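# Place the Y-L bottom-lettered object alone in the tray

## Task

Locate the item whose underside shows the letter Y followed by L, reading left to right, and set that item, and nothing else, flat on the tray's floor. No other item may sit in the tray or hang off the table above it. Anything short of all these conditions counts as a failure.

## Robot and tools

Robot: two arms. left_arm stands on the +y side and carries a left hand; right_arm carries a right hand, the mirror image. In the scene frame the origin is at table-top height midway between the arms' nominal bases, +x points out over the table, +z up. Real bases: left_arm at (-0.043, +0.268, +0.043) m, right_arm at (+0.007, -0.281, +0.024) m, both almost unrotated. Image left/right does not match arm names. Fixed cameras and the table use the scene frame. Each arm's reported hand poses use that arm's own base frame.

Hand point: a spot fixed to the palm, 0.05 m in front of it and 0.15 m from the wrist face along the fingers. Its +z runs along straight fingers, +y points out of the palm. On the right hand +x runs across the palm away from the thumb; on the left hand +x points toward the thumb. Straight fingers extend 0.06 to 0.07 m past the point along +z and lie 0.06 m behind it (-y). A wrist bracket on the little-finger side can strike things. With the thumb swung in front of the palm, the hand grips things about 0.035 to 0.065 m thick, or a handle down to about 0.025 m.

Row layout: every row has 28 numbers, all in [-1, 1], covering both arms even if one is idle. First left_arm: dx, dy, dz, rx, ry, rz, then little, ring, middle, index, thumb_bend, thumb_turn, force_limit, speed. Then right_arm in the same 14-number order. The six pose numbers are an offset, not a pose: they count from that arm's Hand target at the start of the action or move, along the Hand target's own axes. 1.0 equals 0.6 m of travel or 180 degrees; rx, ry, rz form one rotation vector. Rows inside one action are all measured from that same start, not chained. Repeating an offset in a later call moves further. Six zeros re-request the current Hand target. Hand motor numbers are absolute targets: +1 open/straight, -1 closed; thumb_turn -1 puts the thumb opposite the fingers, +1 beside the palm. force_limit maps -1 to about 0 N and +1 to 10 N at the fingertip (15 N for the two thumb motors). speed rises linearly from nearly zero at -1 to full at +0.48 and stays full above. For gentle grips close at speed -0.94 or below. There is no 'unchanged' value: to keep a hand as it is, resend its last executed eight numbers; if none sent yet this scene, use its hand_measured six values plus hand_force_limit and hand_speed. To squeeze harder, raise force_limit and send a target more closed than hand_measured; to loosen, send one more open.

Tools:
- execute_actions(actions, cameras): actions is a list of actions; each action is a list of up to 15 rows, one per 1/30 s step; a short action holds its final row. cameras: list of names, ["all"], [] or null. An empty actions list returns images of all cameras.
- move(target, speed, blend, blocking, cameras): target is one 28-number row or up to 15 such rows; every row is an offset from the same starting Hand targets. speed is path top speed in m/s, 0.002 to 4.3 (default 0.25), one value or one per target; turning is capped at twice that in rad/s. blend, in m, rounds corners of a multi-row path; 0 stops at each. blocking=false returns after about 0.5 s while motion continues. Paths do not avoid obstacles or the other arm; a capped 10 s total applies.
- wait(seconds 0 to 10, cameras): arms hold their last command.
- stop(cameras): brakes a running move.
- zoom_image(camera, region [x0, y0, x1, y1] in pixels, at most 504 by 504): enlarges part of the newest image of cam_head_left, cam_head_right, cam_high, cam_left_wrist or cam_right_wrist (each 672x504).
- show_instructions(): shows reference pages.
- finished_scene(scene): ends the scene, given its number; irreversible.

Results: end_effector_position (m) and end_effector_quat_wxyz per arm in its base frame; Hand target, the commanded pose after clipping, from which the next offsets start; hand_measured, hand_stopped_by (moving, target, force, stalled, fault) and hand_load_n, each six values in motor order; hand_force_limit, hand_speed; joint positions, velocities, torques; motor temperatures. A move adds a 'move:' line giving how it ended (done, off_target, moving, held, fault) and any limits (paced = pose clipped, held = steps withheld). Only hand_load_n dropping near 0 reveals a lost grip.

Behaviour: each step the controller limits commanded orientation to within 40 degrees of the measured one. Hands often rest 1 to 3 cm, occasionally 5 cm, short of or below the command, which alone does not mean contact; send the remaining distance as a new offset. Small turns can shift the hand point noticeably. A blocked arm keeps pushing until commanded back past its hand point. Joint ranges (rad): waist ±2.880, shoulder 0 to 3.142, elbow 0 to 3.019, wrist pitch -1.693 to 1.571, wrist yaw ±1.571, wrist roll ±2.094.

Avoid: dropping or releasing moving objects, fast impacts, hard presses on fixed or heavy things, anything leaving the table, contact or gripping between the two hands, heavy or twisting loads on fingers, routing a hand near its own arm's base, and long stretched or straining holds that overheat motors (MOTOR HOT warns; at 100 °C an arm goes limp for a while). Loose objects may occasionally be nudged by outside pushes.

Each tool is called as name([rows], argument=value, ...), one row to a line, values as JSON.

Reference images:

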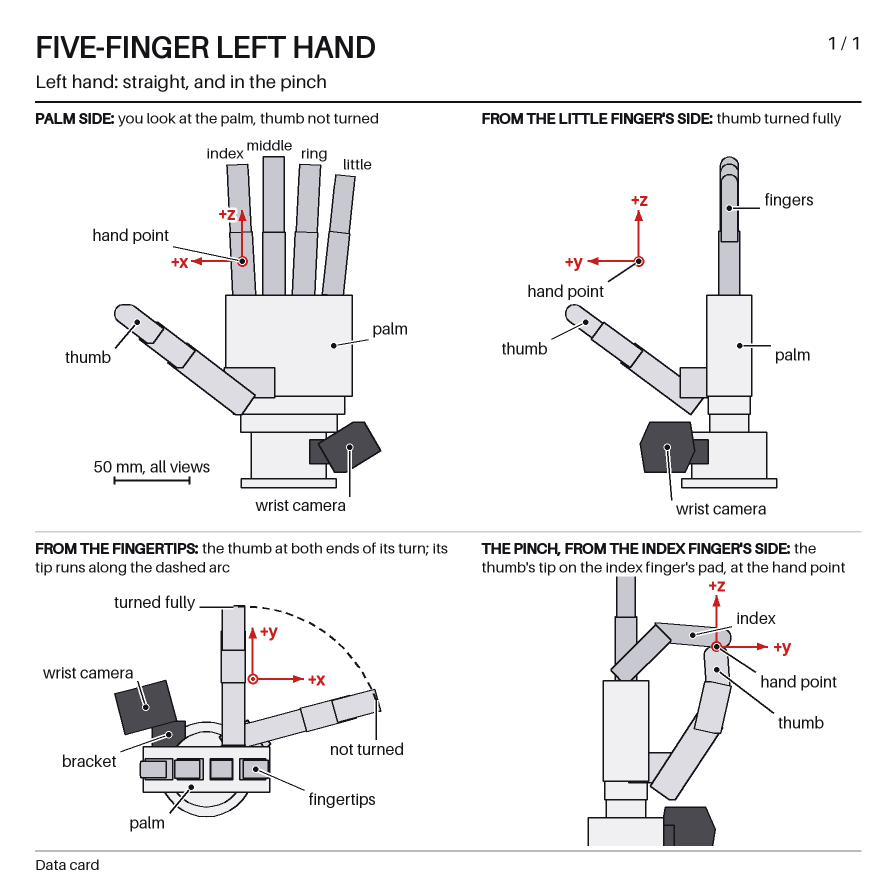

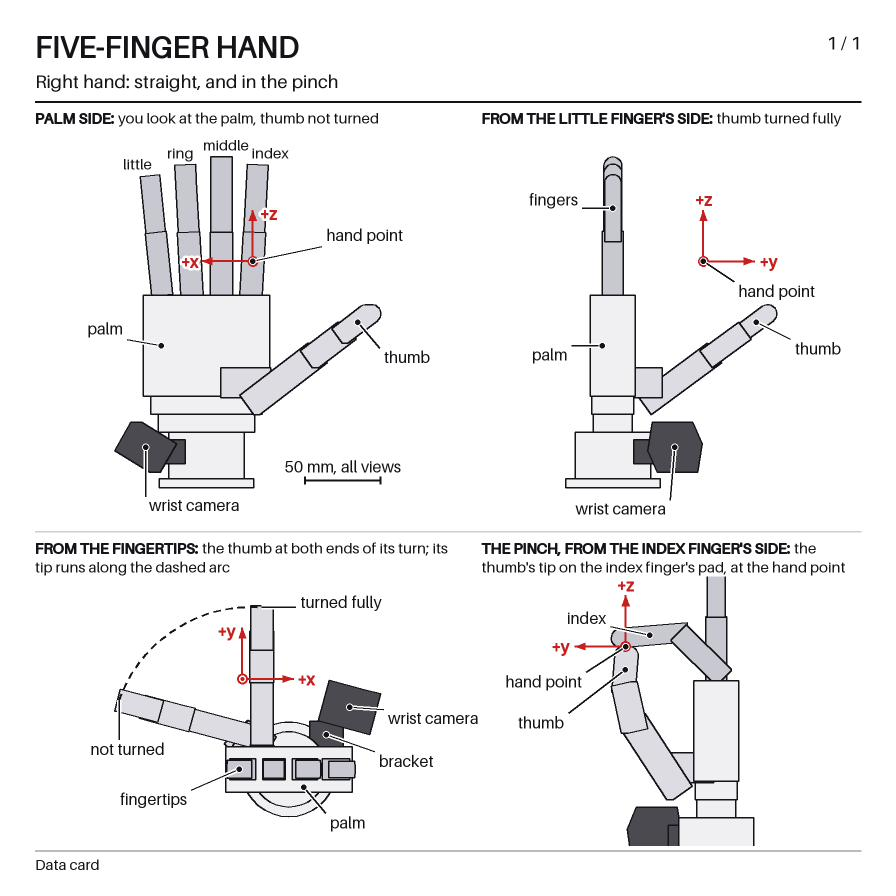

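## Session

execute_actions(actions=[])

Scene clock: 0.00 s.
left_arm: end_effector_position=(+0.4288, +0.1168, +0.2202) hand_measured=(+1.000, +1.000, +1.000, +1.000, +1.000, +1.000) hand_load_n=(+0.0, -0.5, +0.0, +0.0, +0.0, +0.0) hand_stopped_by=(target, target, target, target, target, target) hand_force_limit=0.00 hand_speed=-0.80 end_effector_quat_wxyz=(-0.156, +0.822, -0.541, +0.086) | right_arm: end_effector_position=(+0.7685, -0.2948, +0.3611) hand_measured=(+1.000, +1.000, +1.000, +1.000, +1.000, +1.000) hand_load_n=(+0.0, +0.0, +0.5, +0.0, +0.0, +0.0) hand_stopped_by=(target, target, target, target, target, target) hand_force_limit=0.00 hand_speed=-0.80 end_effector_quat_wxyz=(+0.484, +0.730, -0.177, +0.449)
Joint positions: left_arm=[0.321 1.396 1.338 -1.159 -0.057 -0.075] | right_arm=[-0.126 2.145 2.101 -0.172 0.924 -1.982]
Joint velocities: within noise
Joint torques (N m): no reading
Motor temperatures (°C): left_arm=[36 35 25 29 34 30] | right_arm=[35 37 31 30 28 29]
Heat: left arm: hottest waist 36 °C; right arm: hottest shoulder 37 °C.
Hand target: left_arm +0.4348, +0.1188, +0.2251; -0.161, +0.821, -0.540, +0.090 | right_arm +0.7696, -0.2950, +0.3777; +0.482, +0.721, -0.185, +0.462

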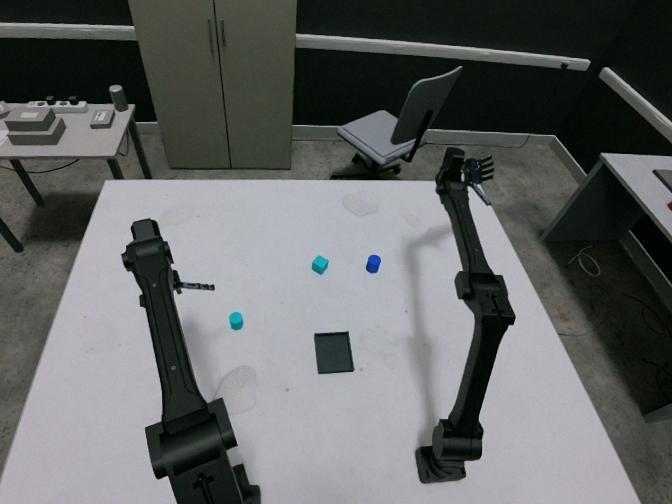

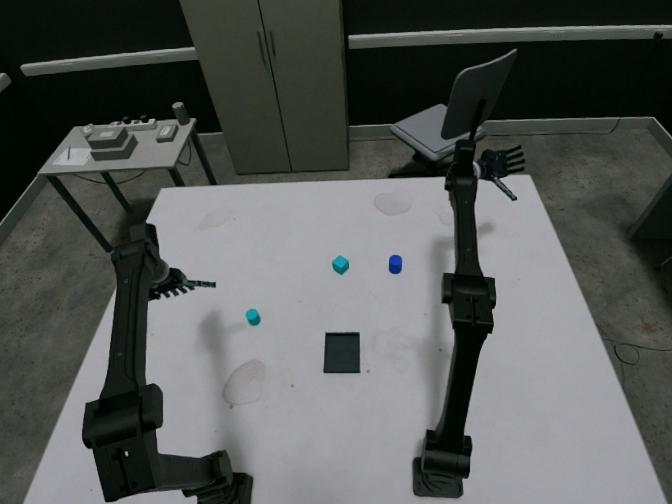

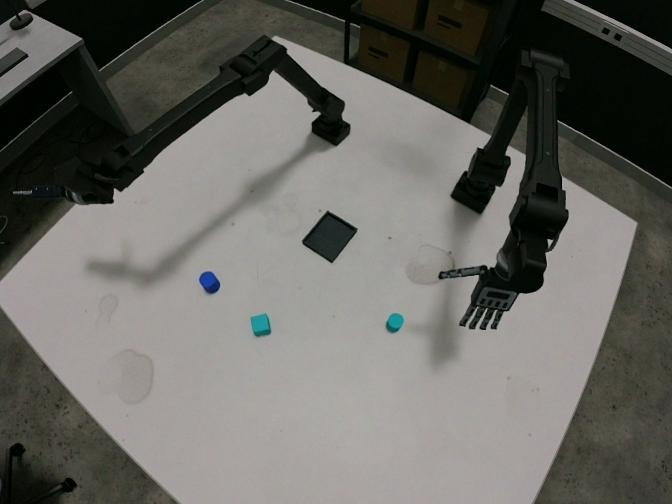

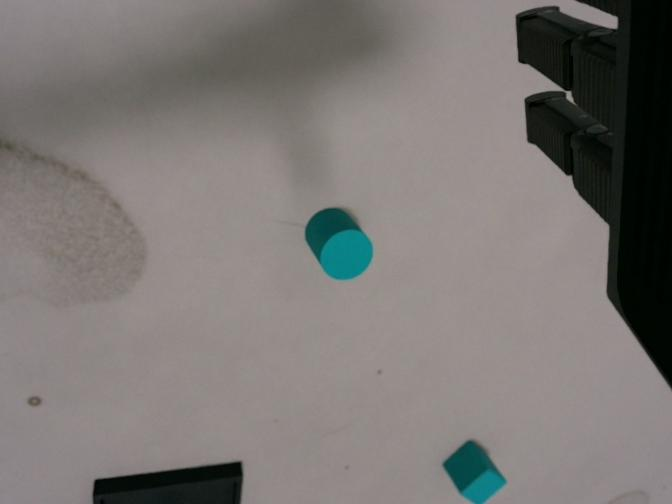

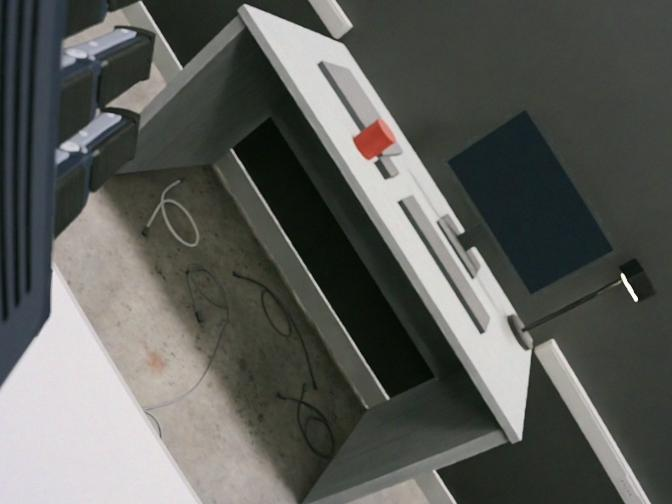

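zoom_image(camera="cam_high", region=[180, 240, 280, 350])

zoom_image(camera="cam_high", region=[360, 170, 560, 350])

zoom_image(camera="cam_left_wrist", region=[440, 0, 672, 300])

Scaled by 4.582 from the camera's 672x504 image, which has a finer 960x720 frame.

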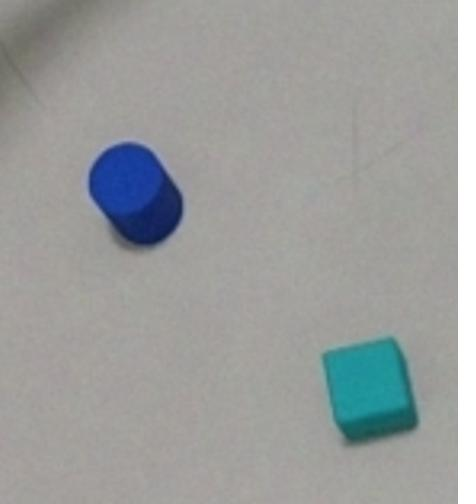

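Scaled by 2.520 from the camera's 672x504 image, which has a finer 960x720 frame.

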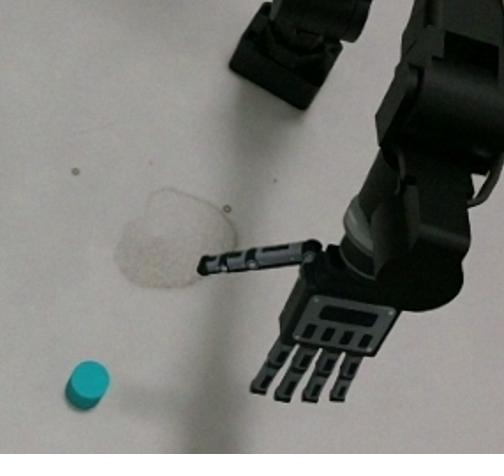

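Scaled by 1.680 from the camera's 672x504 image, which has a finer 960x720 frame.

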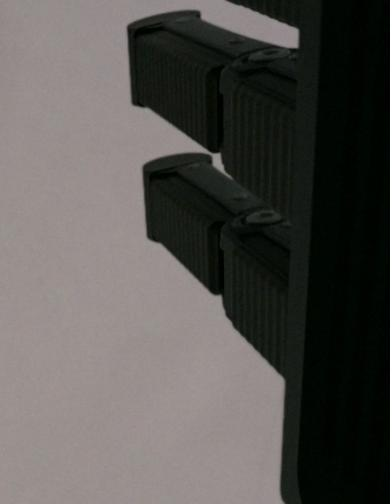

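move(target=[0.2262,-0.0057,0.0405,0.132,0.0791,0.1062, 1,1,1,1,1,-1,0,0.2, 0,0,0,0,0,0,1,1,1,1,1,1,0,-0.8], speed=0.2, cameras=["all"])

Scene clock: 29.53 s.
left_arm: end_effector_position=(+0.5010, +0.0031, +0.2023) hand_measured=(+1.000, +1.000, +1.000, +1.000, +1.000, -1.000) hand_load_n=(+0.0, +0.0, +0.0, +0.0, +0.0, +0.0) hand_stopped_by=(target, target, target, target, target, target) hand_force_limit=0.00 hand_speed=0.20 end_effector_quat_wxyz=(-0.269, +0.660, -0.648, +0.268) | right_arm: end_effector_position=(+0.7685, -0.2948, +0.3611) hand_measured=(+1.000, +1.000, +1.000, +1.000, +1.000, +1.000) hand_load_n=(+0.0, +0.0, +0.0, +0.0, +0.0, +0.0) hand_stopped_by=(target, target, target, target, target, target) hand_force_limit=0.00 hand_speed=-0.80 end_effector_quat_wxyz=(+0.484, +0.730, -0.177, +0.449)
Joint positions: left_arm=[0.083 1.291 1.086 -0.589 0.051 0.045] | right_arm=[-0.126 2.145 2.101 -0.172 0.924 -1.982]
Joint torques (N m): left_arm=[-0.79 -11.22 7.88 2.67 0.05 0.01] | right_arm=[-0.73 -25.82 11.17 1.91 0.04 -0.01]
Motor temperatures (°C): left_arm=[36 35 29 29 33 29] | right_arm=[34 46 39 30 27 28]
Heat: left arm: hottest waist 36 °C; right arm: hottest shoulder 46 °C.
Hand target: left_arm +0.4998, -0.0002, +0.2000; -0.271, +0.653, -0.654, +0.271 | right_arm +0.7696, -0.2950, +0.3777; +0.482, +0.721, -0.185, +0.462
Off the commanded pose: left_arm 0.004 m, 1 deg | right_arm 0.017 m, 2 deg.
move: off_target (right_arm)

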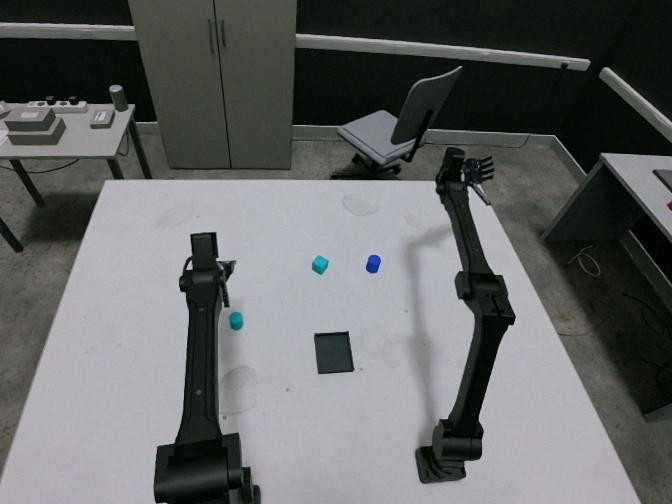

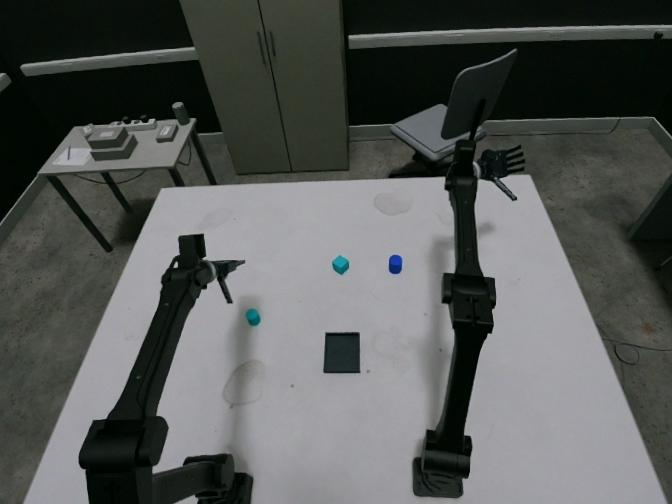

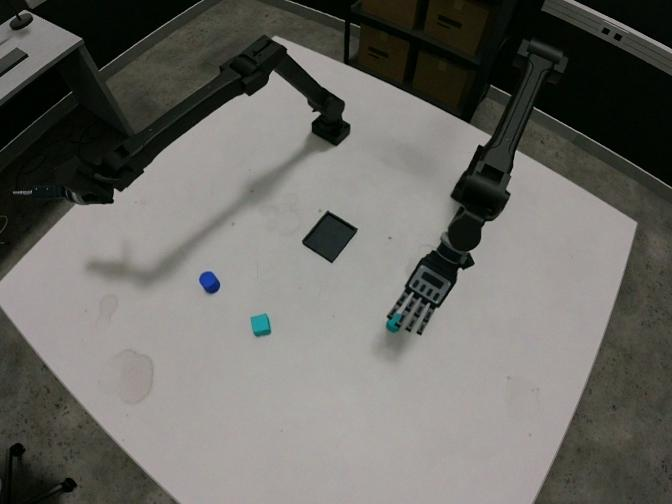

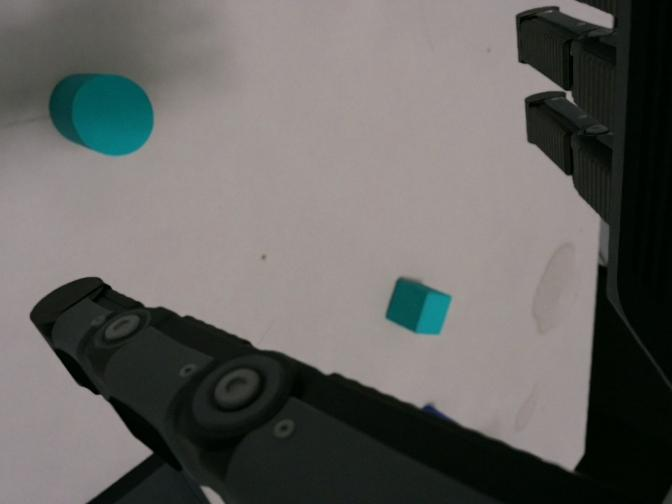

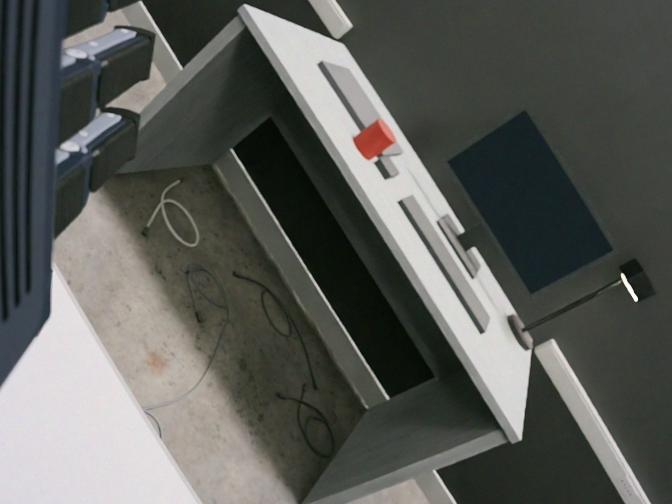

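move(target=[0.0633,0.0967,0.1862,0,0,0, 1,1,0.6,0.6,1,-1,0,0.2, 0,0,0,0,0,0,1,1,1,1,1,1,0,-0.8], speed=0.15, cameras=["all"])

Scene clock: 39.17 s.
left_arm: end_effector_position=(+0.5379, -0.0336, +0.0887) hand_measured=(+1.000, +1.000, +0.600, +0.600, +1.000, -1.000) hand_load_n=(+0.0, +0.0, +0.0, +0.0, +0.0, +0.0) hand_stopped_by=(target, target, target, target, target, target) hand_force_limit=0.00 hand_speed=0.20 end_effector_quat_wxyz=(-0.275, +0.651, -0.654, +0.271) | right_arm: end_effector_position=(+0.7685, -0.2948, +0.3611) hand_measured=(+1.000, +1.000, +1.000, +1.000, +1.000, +1.000) hand_load_n=(+0.0, +0.0, +0.0, +0.0, +0.0, +0.0) hand_stopped_by=(target, target, target, target, target, target) hand_force_limit=0.00 hand_speed=-0.80 end_effector_quat_wxyz=(+0.484, +0.730, -0.177, +0.449)
Joint positions: left_arm=[-0.007 1.492 0.962 -0.248 -0.008 0.001] | right_arm=[-0.126 2.145 2.101 -0.172 0.924 -1.982]
Joint torques (N m): left_arm=[-0.91 -12.1 7.46 2.99 -0.17 -0.22] | right_arm=[-0.73 -25.76 11.17 1.91 0.05 -0.01]
Heat: left arm: hottest waist 36 °C; right arm: hottest shoulder 47 °C.
Hand target: left_arm +0.5378, -0.0381, +0.0800; -0.271, +0.653, -0.654, +0.271 | right_arm +0.7696, -0.2950, +0.3777; +0.482, +0.721, -0.185, +0.462
Off the commanded pose: left_arm 0.010 m, 0 deg | right_arm 0.017 m, 2 deg.
move: off_target (right_arm)

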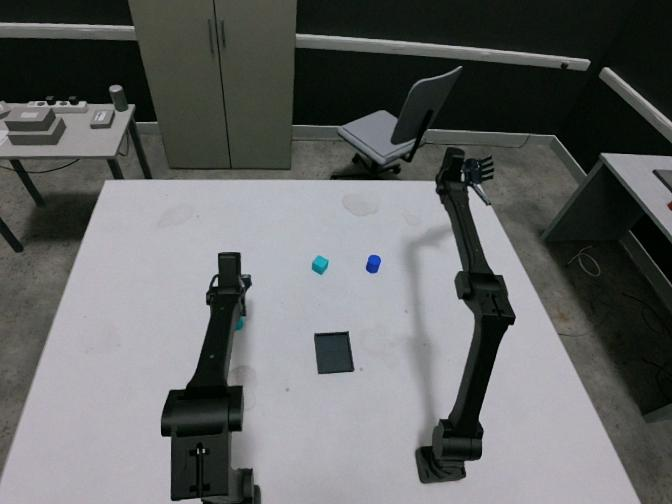

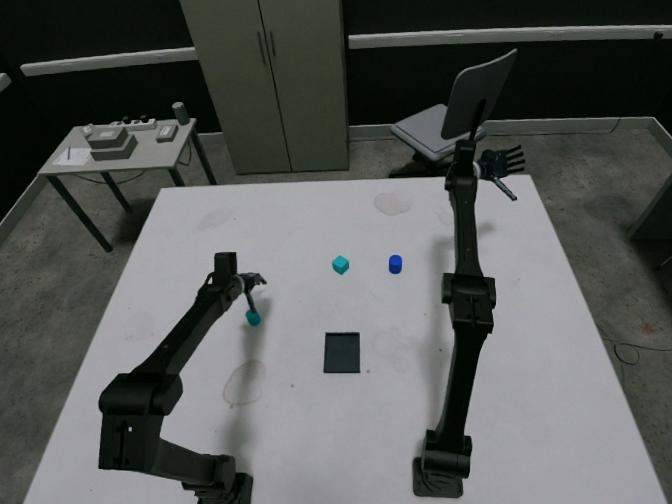

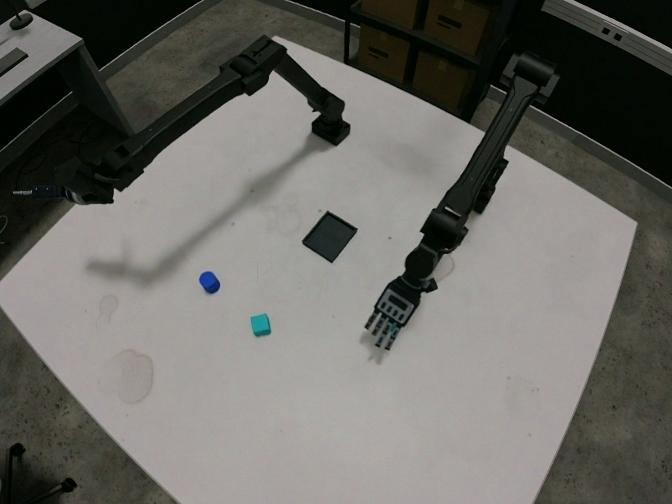

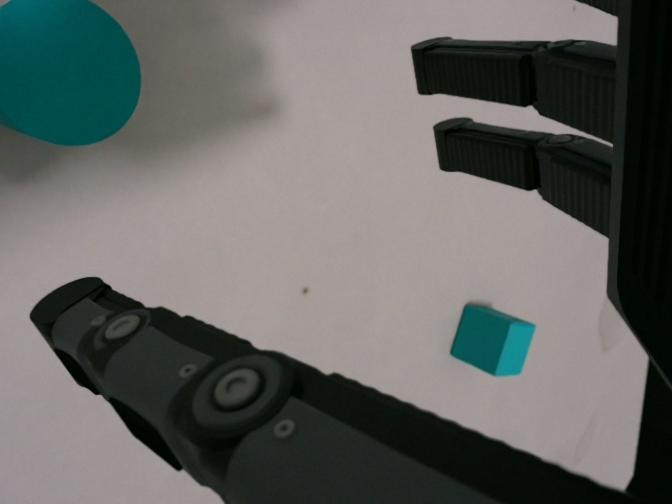

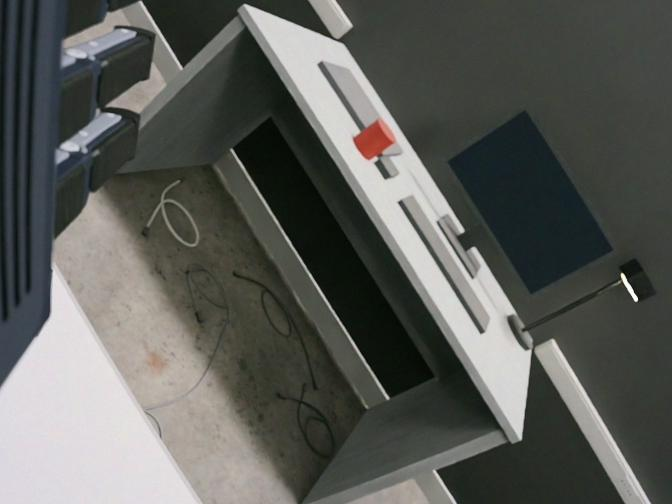

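move(target=[0,-0.1178,-0.1178,0,0,0, 1,1,0.6,0.6,1,-1,0,0.2, 0,0,0,0,0,0,1,1,1,1,1,1,0,-0.8], cameras=["cam_left_wrist"])

move(target=[0,0.0707,-0.0707,0,0,0, 1,1,0.6,0.6,1,-1,0,0.2, 0,0,0,0,0,0,1,1,1,1,1,1,0,-0.8], cameras=["cam_left_wrist"])

move(target=[-0.1,0,0,0,0,0, 1,1,0.6,0.6,1,-1,0,0.2, 0,0,0,0,0,0,1,1,1,1,1,1,0,-0.8], cameras=["cam_left_wrist","cam_high"])

Scene clock: 49.00 s.
left_arm: end_effector_position=(+0.5257, -0.0335, +0.1701) hand_measured=(+1.000, +1.000, +0.600, +0.600, +1.000, -1.000) hand_load_n=(+0.0, +0.0, +0.0, +0.0, +0.0, +0.0) hand_stopped_by=(target, target, target, target, target, target) hand_force_limit=0.00 hand_speed=0.20 end_effector_quat_wxyz=(-0.269, +0.653, -0.656, +0.265) | right_arm: end_effector_position=(+0.7685, -0.2948, +0.3611) hand_measured=(+1.000, +1.000, +1.000, +1.000, +1.000, +1.000) hand_load_n=(+0.0, +0.0, +0.0, +0.0, +0.0, +0.0) hand_stopped_by=(target, target, target, target, target, target) hand_force_limit=0.00 hand_speed=-0.80 end_effector_quat_wxyz=(+0.484, +0.730, -0.177, +0.449)
Joint positions: left_arm=[-0.007 1.377 1.082 -0.5 -0.009 0] | right_arm=[-0.126 2.145 2.101 -0.172 0.924 -1.982]
Joint torques (N m): left_arm=[-0.97 -10.46 11.77 1.76 -0.16 -0.19] | right_arm=[-0.73 -25.82 11.15 1.92 0.04 -0.01]
Heat: left arm: hottest waist 36 °C; right arm: hottest shoulder 49 °C.
Hand target: left_arm +0.5378, -0.0382, +0.1802; -0.271, +0.653, -0.654, +0.271 | right_arm +0.7696, -0.2950, +0.3777; +0.482, +0.721, -0.185, +0.462
Off the commanded pose: left_arm 0.016 m, 1 deg | right_arm 0.017 m, 2 deg.
move: off_target (left_arm, right_arm)
Images, in order (width x height): cam_left_wrist 672x504.

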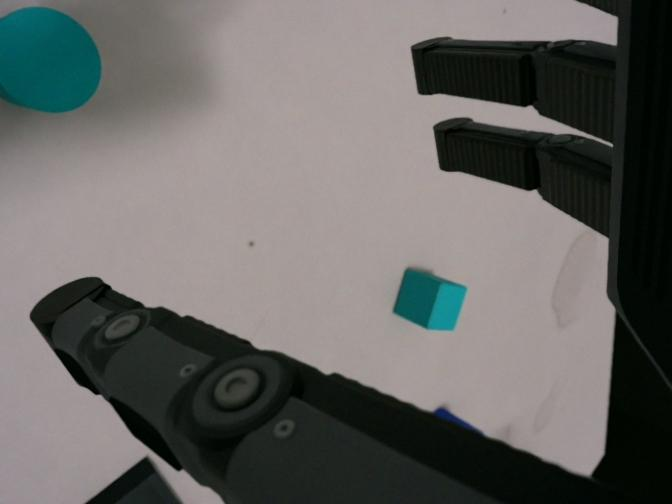

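Scene clock: 50.07 s.
left_arm: end_effector_position=(+0.4841, -0.0335, +0.1880) hand_measured=(+1.000, +1.000, +0.600, +0.600, +1.000, -1.000) hand_load_n=(+0.0, -0.5, +0.0, +0.0, -0.5, +0.0) hand_stopped_by=(target, target, target, target, target, target) hand_force_limit=0.00 hand_speed=0.20 end_effector_quat_wxyz=(-0.280, +0.649, -0.651, +0.276) | right_arm: end_effector_position=(+0.7685, -0.2948, +0.3611) hand_measured=(+1.000, +1.000, +1.000, +1.000, +1.000, +1.000) hand_load_n=(+0.0, +0.0, +0.0, +0.0, +0.0, +0.0) hand_stopped_by=(target, target, target, target, target, target) hand_force_limit=0.00 hand_speed=-0.80 end_effector_quat_wxyz=(+0.484, +0.730, -0.177, +0.449)
Joint positions: left_arm=[-0.009 1.235 0.988 -0.515 -0.01 -0.001] | right_arm=[-0.126 2.145 2.101 -0.172 0.924 -1.982]
Joint torques (N m): left_arm=[-1.03 -9.7 7.91 1.83 -0.16 -0.21] | right_arm=[-0.73 -25.76 11.15 1.91 0.04 -0.01]
Heat: left arm: hottest waist 36 °C; right arm: hottest shoulder 49 °C.
Hand target: left_arm +0.4778, -0.0382, +0.1799; -0.271, +0.653, -0.654, +0.271 | right_arm +0.7696, -0.2950, +0.3777; +0.482, +0.721, -0.185, +0.462
Off the commanded pose: left_arm 0.011 m, 1 deg | right_arm 0.017 m, 2 deg.
move: off_target (left_arm, right_arm)
Images, in order (width x height): cam_left_wrist 672x504.

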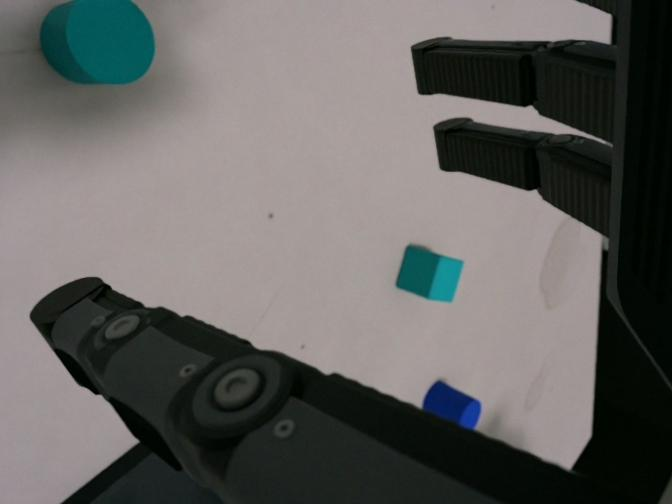

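Scene clock: 51.30 s.
left_arm: end_effector_position=(+0.4809, +0.0199, +0.1882) hand_measured=(+1.000, +1.000, +0.600, +0.600, +1.000, -1.000) hand_load_n=(+0.0, +0.0, +0.0, +0.0, +0.0, +0.0) hand_stopped_by=(target, target, target, target, target, target) hand_force_limit=0.00 hand_speed=0.20 end_effector_quat_wxyz=(-0.278, +0.651, -0.648, +0.279) | right_arm: end_effector_position=(+0.7685, -0.2948, +0.3611) hand_measured=(+1.000, +1.000, +1.000, +1.000, +1.000, +1.000) hand_load_n=(+0.0, +0.0, +0.0, +0.0, +0.0, +0.0) hand_stopped_by=(target, target, target, target, target, target) hand_force_limit=0.00 hand_speed=-0.80 end_effector_quat_wxyz=(+0.484, +0.730, -0.177, +0.449)
Joint positions: left_arm=[0.133 1.235 0.988 -0.518 0.095 0.088] | right_arm=[-0.126 2.145 2.101 -0.172 0.924 -1.982]
Joint torques (N m): left_arm=[-0.03 -8.7 8.66 1.8 0.07 0.04] | right_arm=[-0.73 -25.82 11.17 1.91 0.04 -0.01]
Heat: left arm: hottest waist 36 °C; right arm: hottest shoulder 49 °C.
Hand target: left_arm +0.4779, +0.0219, +0.1800; -0.271, +0.653, -0.654, +0.271 | right_arm +0.7696, -0.2950, +0.3777; +0.482, +0.721, -0.185, +0.462
Off the commanded pose: left_arm 0.009 m, 1 deg | right_arm 0.017 m, 2 deg.
move: off_target (right_arm)
Images, in order (width x height): cam_high 672x504, cam_left_wrist 672x504.

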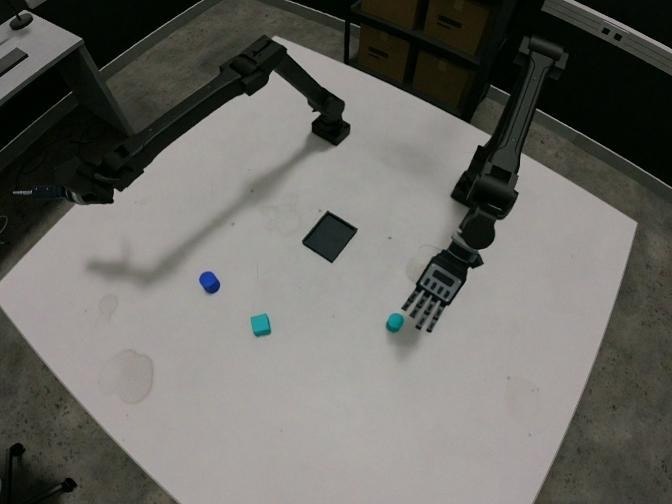

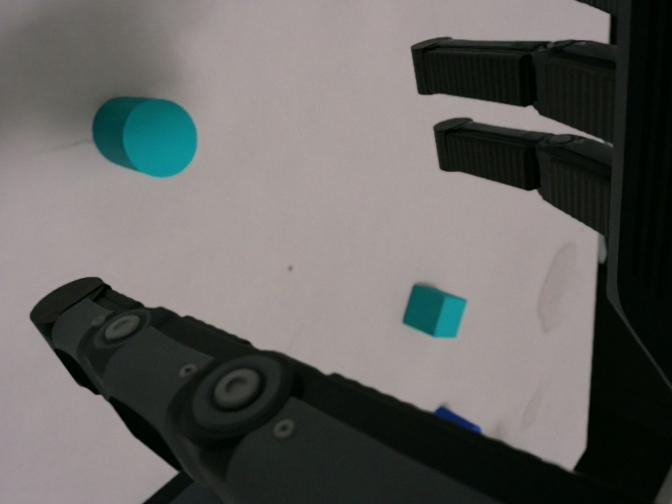

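move(target=[0.045,0.0507,0.185,0,0,0, 1,1,0.6,0.6,1,-1,0,0.2, 0,0,0,0,0,0,1,1,1,1,1,1,0,-0.8], speed=0.15, cameras=["all"])

zoom_image(camera="cam_high", region=[340, 240, 480, 370])

zoom_image(camera="cam_head_right", region=[180, 240, 320, 350])

Scene clock: 72.13 s.
left_arm: end_effector_position=(+0.5334, -0.0005, +0.0872) hand_measured=(+1.000, +1.000, +0.600, +0.600, +1.000, -1.000) hand_load_n=(+0.0, -0.5, +0.0, +0.0, +0.0, +0.0) hand_stopped_by=(target, target, target, target, target, target) hand_force_limit=0.00 hand_speed=0.20 end_effector_quat_wxyz=(-0.274, +0.651, -0.654, +0.270) | right_arm: end_effector_position=(+0.7685, -0.2948, +0.3611) hand_measured=(+1.000, +1.000, +1.000, +1.000, +1.000, +1.000) hand_load_n=(+0.0, +0.0, +0.0, +0.0, +0.0, +0.0) hand_stopped_by=(target, target, target, target, target, target) hand_force_limit=0.00 hand_speed=-0.80 end_effector_quat_wxyz=(+0.484, +0.730, -0.177, +0.449)
Joint positions: left_arm=[0.068 1.487 0.952 -0.248 0.045 0.054] | right_arm=[-0.126 2.145 2.101 -0.172 0.924 -1.982]
Joint torques (N m): left_arm=[-0.97 -11.75 7.71 3.02 -0.14 -0.2] | right_arm=[-0.79 -25.82 11.17 1.91 0.04 -0.01]
Motor temperatures (°C): left_arm=[36 36 33 29 32 29] | right_arm=[34 51 44 30 27 28]
Heat: left arm: hottest waist 36 °C; right arm: hottest shoulder 51 °C.
Hand target: left_arm +0.5348, -0.0051, +0.0800; -0.271, +0.653, -0.654, +0.271 | right_arm +0.7696, -0.2950, +0.3777; +0.482, +0.721, -0.185, +0.462
Off the commanded pose: left_arm 0.009 m, 0 deg | right_arm 0.017 m, 2 deg.
move: off_target (right_arm)

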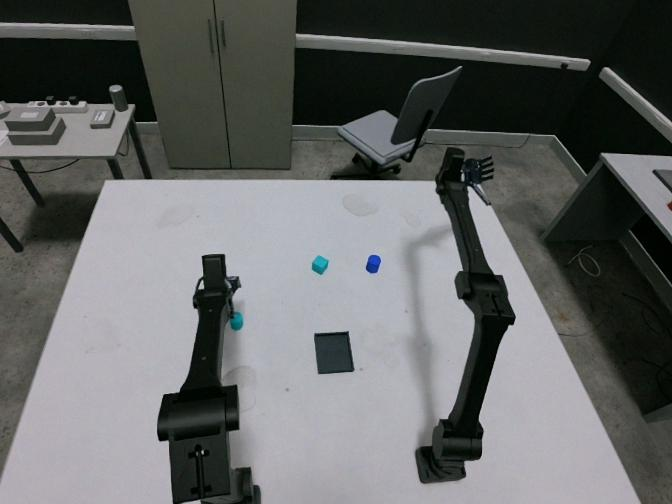

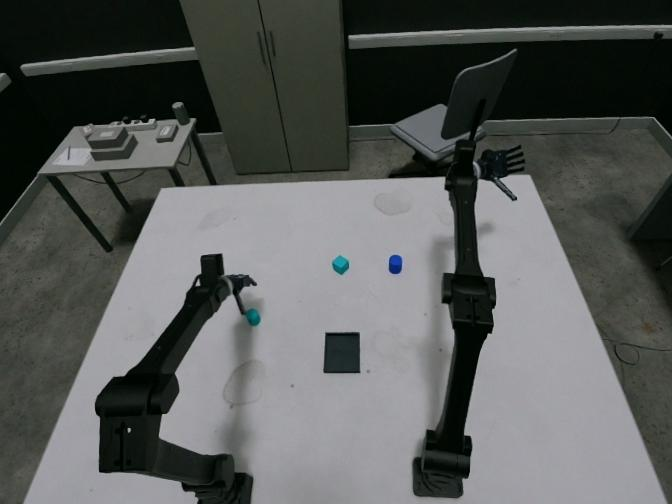

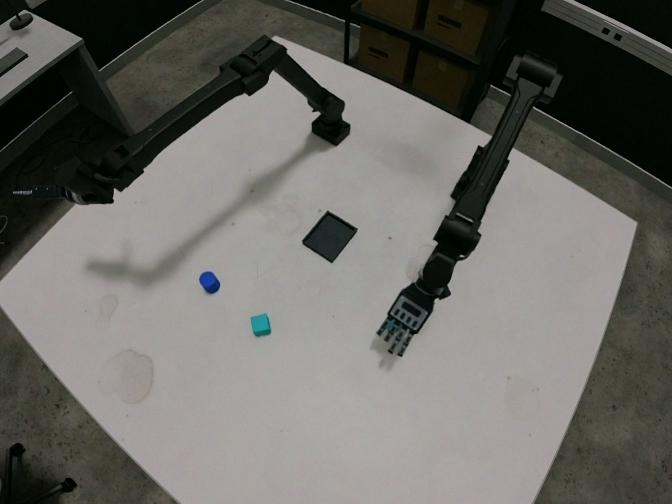

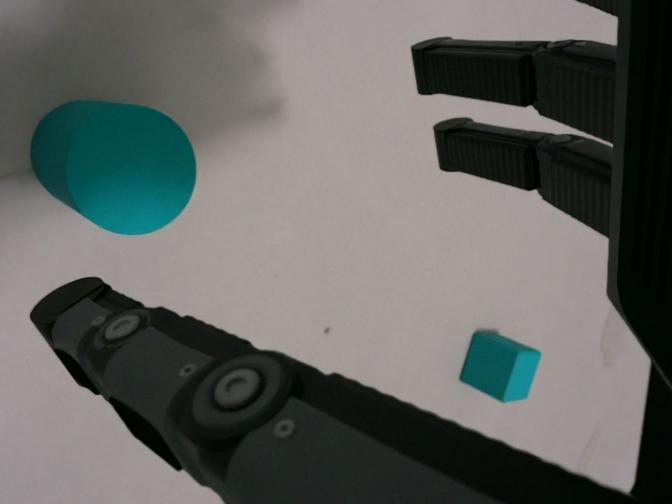

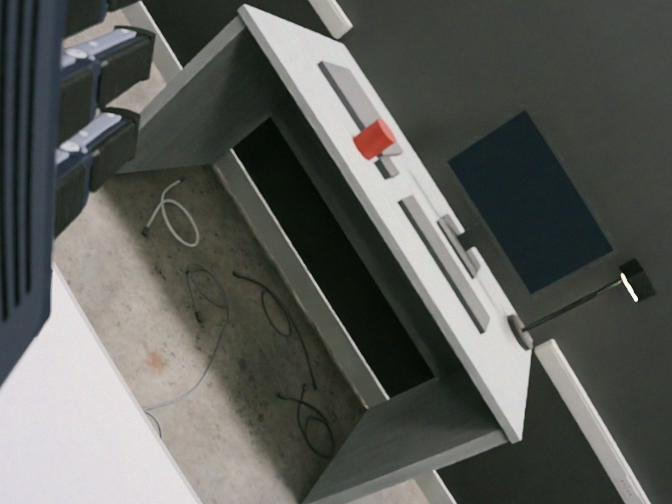

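Scaled by 3.600 from the camera's 672x504 image, which has a finer 960x720 frame.

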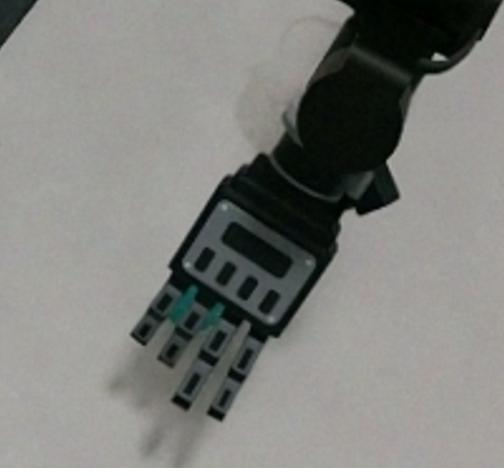

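Scaled by 3.600 from the camera's 672x504 image, which has a finer 960x720 frame.

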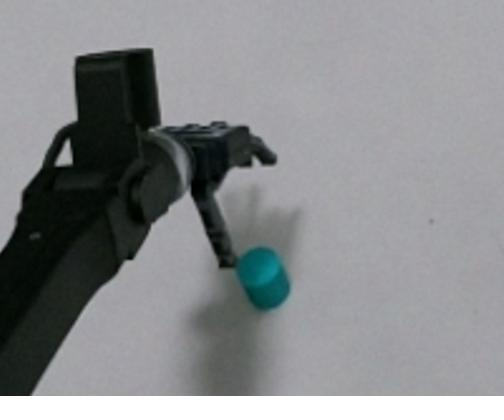

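move(target=[0,0.0589,0.0589,0,0,0, 1,1,0.6,0.6,1,-1,0,0.2, 0,0,0,0,0,0,1,1,1,1,1,1,0,-0.8], speed=0.1, cameras=["all"])

zoom_image(camera="cam_head_right", region=[180, 240, 320, 350])

zoom_image(camera="cam_head_left", region=[180, 240, 320, 350])

Scene clock: 77.60 s.
left_arm: end_effector_position=(+0.5364, -0.0003, +0.0397) hand_measured=(+1.000, +1.000, +0.600, +0.600, +1.000, -1.000) hand_load_n=(+0.0, +0.0, +0.0, +0.0, +0.0, +0.0) hand_stopped_by=(target, target, target, target, target, target) hand_force_limit=0.00 hand_speed=0.20 end_effector_quat_wxyz=(-0.276, +0.651, -0.653, +0.272) | right_arm: end_effector_position=(+0.7685, -0.2948, +0.3611) hand_measured=(+1.000, +1.000, +1.000, +1.000, +1.000, +1.000) hand_load_n=(+0.0, +0.0, +0.0, +0.0, +0.0, +0.0) hand_stopped_by=(target, target, target, target, target, target) hand_force_limit=0.00 hand_speed=-0.80 end_effector_quat_wxyz=(+0.484, +0.730, -0.177, +0.449)
Joint positions: left_arm=[0.068 1.57 0.896 -0.102 0.045 0.053] | right_arm=[-0.126 2.145 2.101 -0.172 0.924 -1.982]
Joint torques (N m): left_arm=[-0.97 -12.04 6.79 2.96 -0.13 -0.19] | right_arm=[-0.79 -25.76 11.15 1.92 0.04 -0.01]
Heat: left arm: hottest waist 36 °C; right arm: hottest shoulder 52 °C.
Hand target: left_arm +0.5350, -0.0050, +0.0302; -0.271, +0.653, -0.654, +0.271 | right_arm +0.7696, -0.2950, +0.3777; +0.482, +0.721, -0.185, +0.462
Off the commanded pose: left_arm 0.011 m, 1 deg | right_arm 0.017 m, 2 deg.
move: off_target (left_arm, right_arm)

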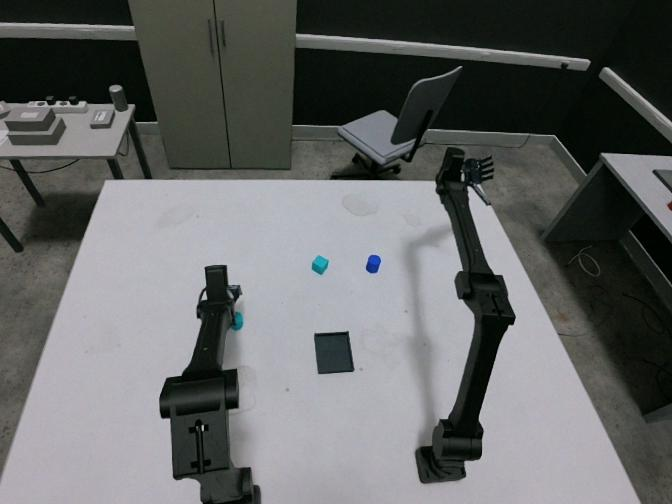

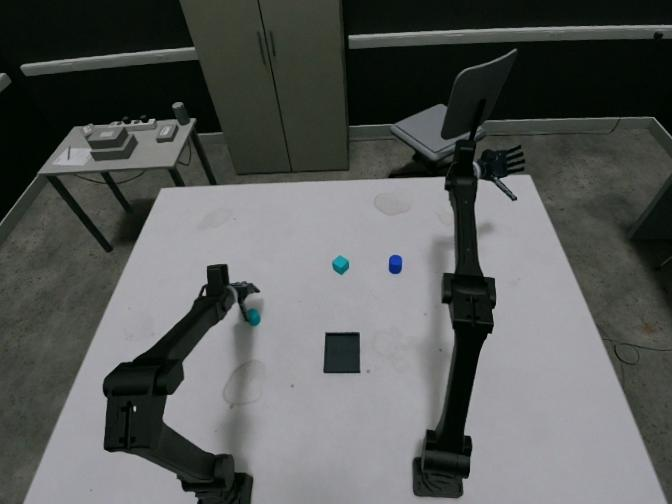

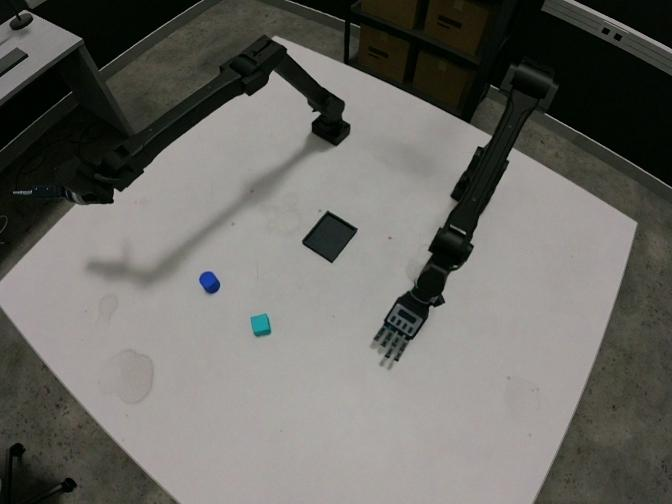

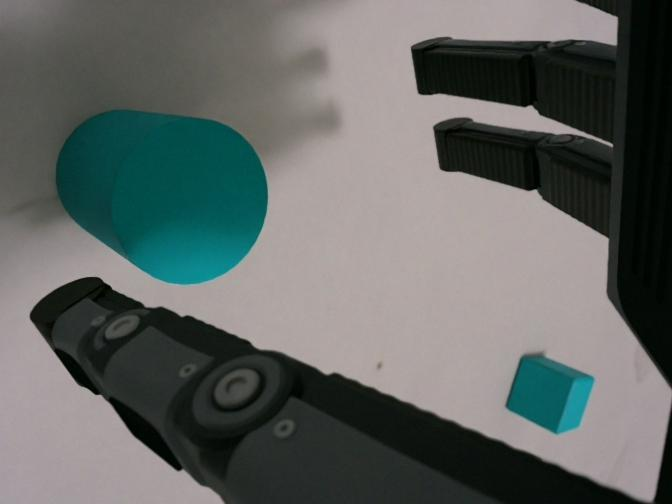

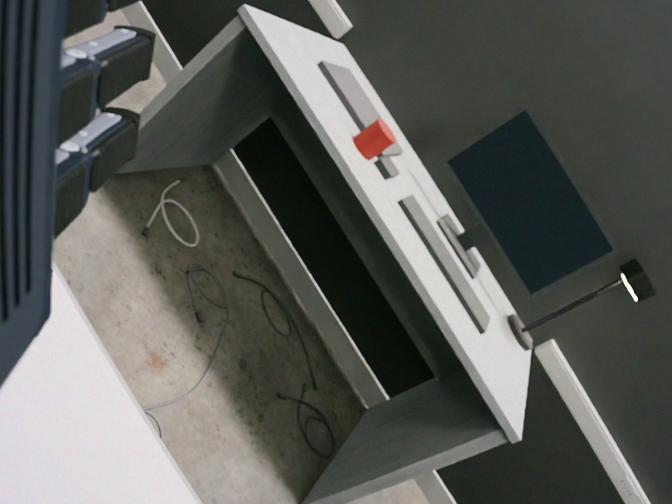

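Scaled by 3.600 from the camera's 672x504 image, which has a finer 960x720 frame.

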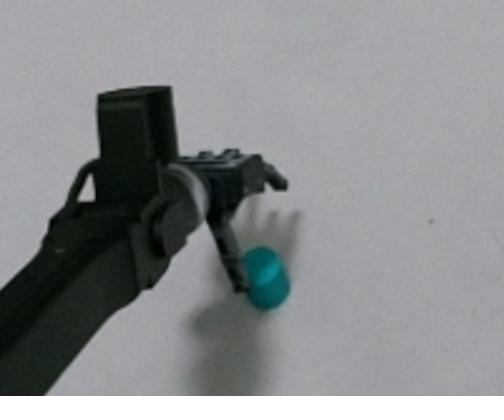

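Scaled by 3.600 from the camera's 672x504 image, which has a finer 960x720 frame.

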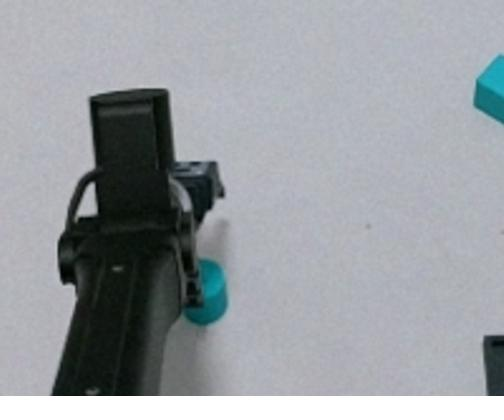

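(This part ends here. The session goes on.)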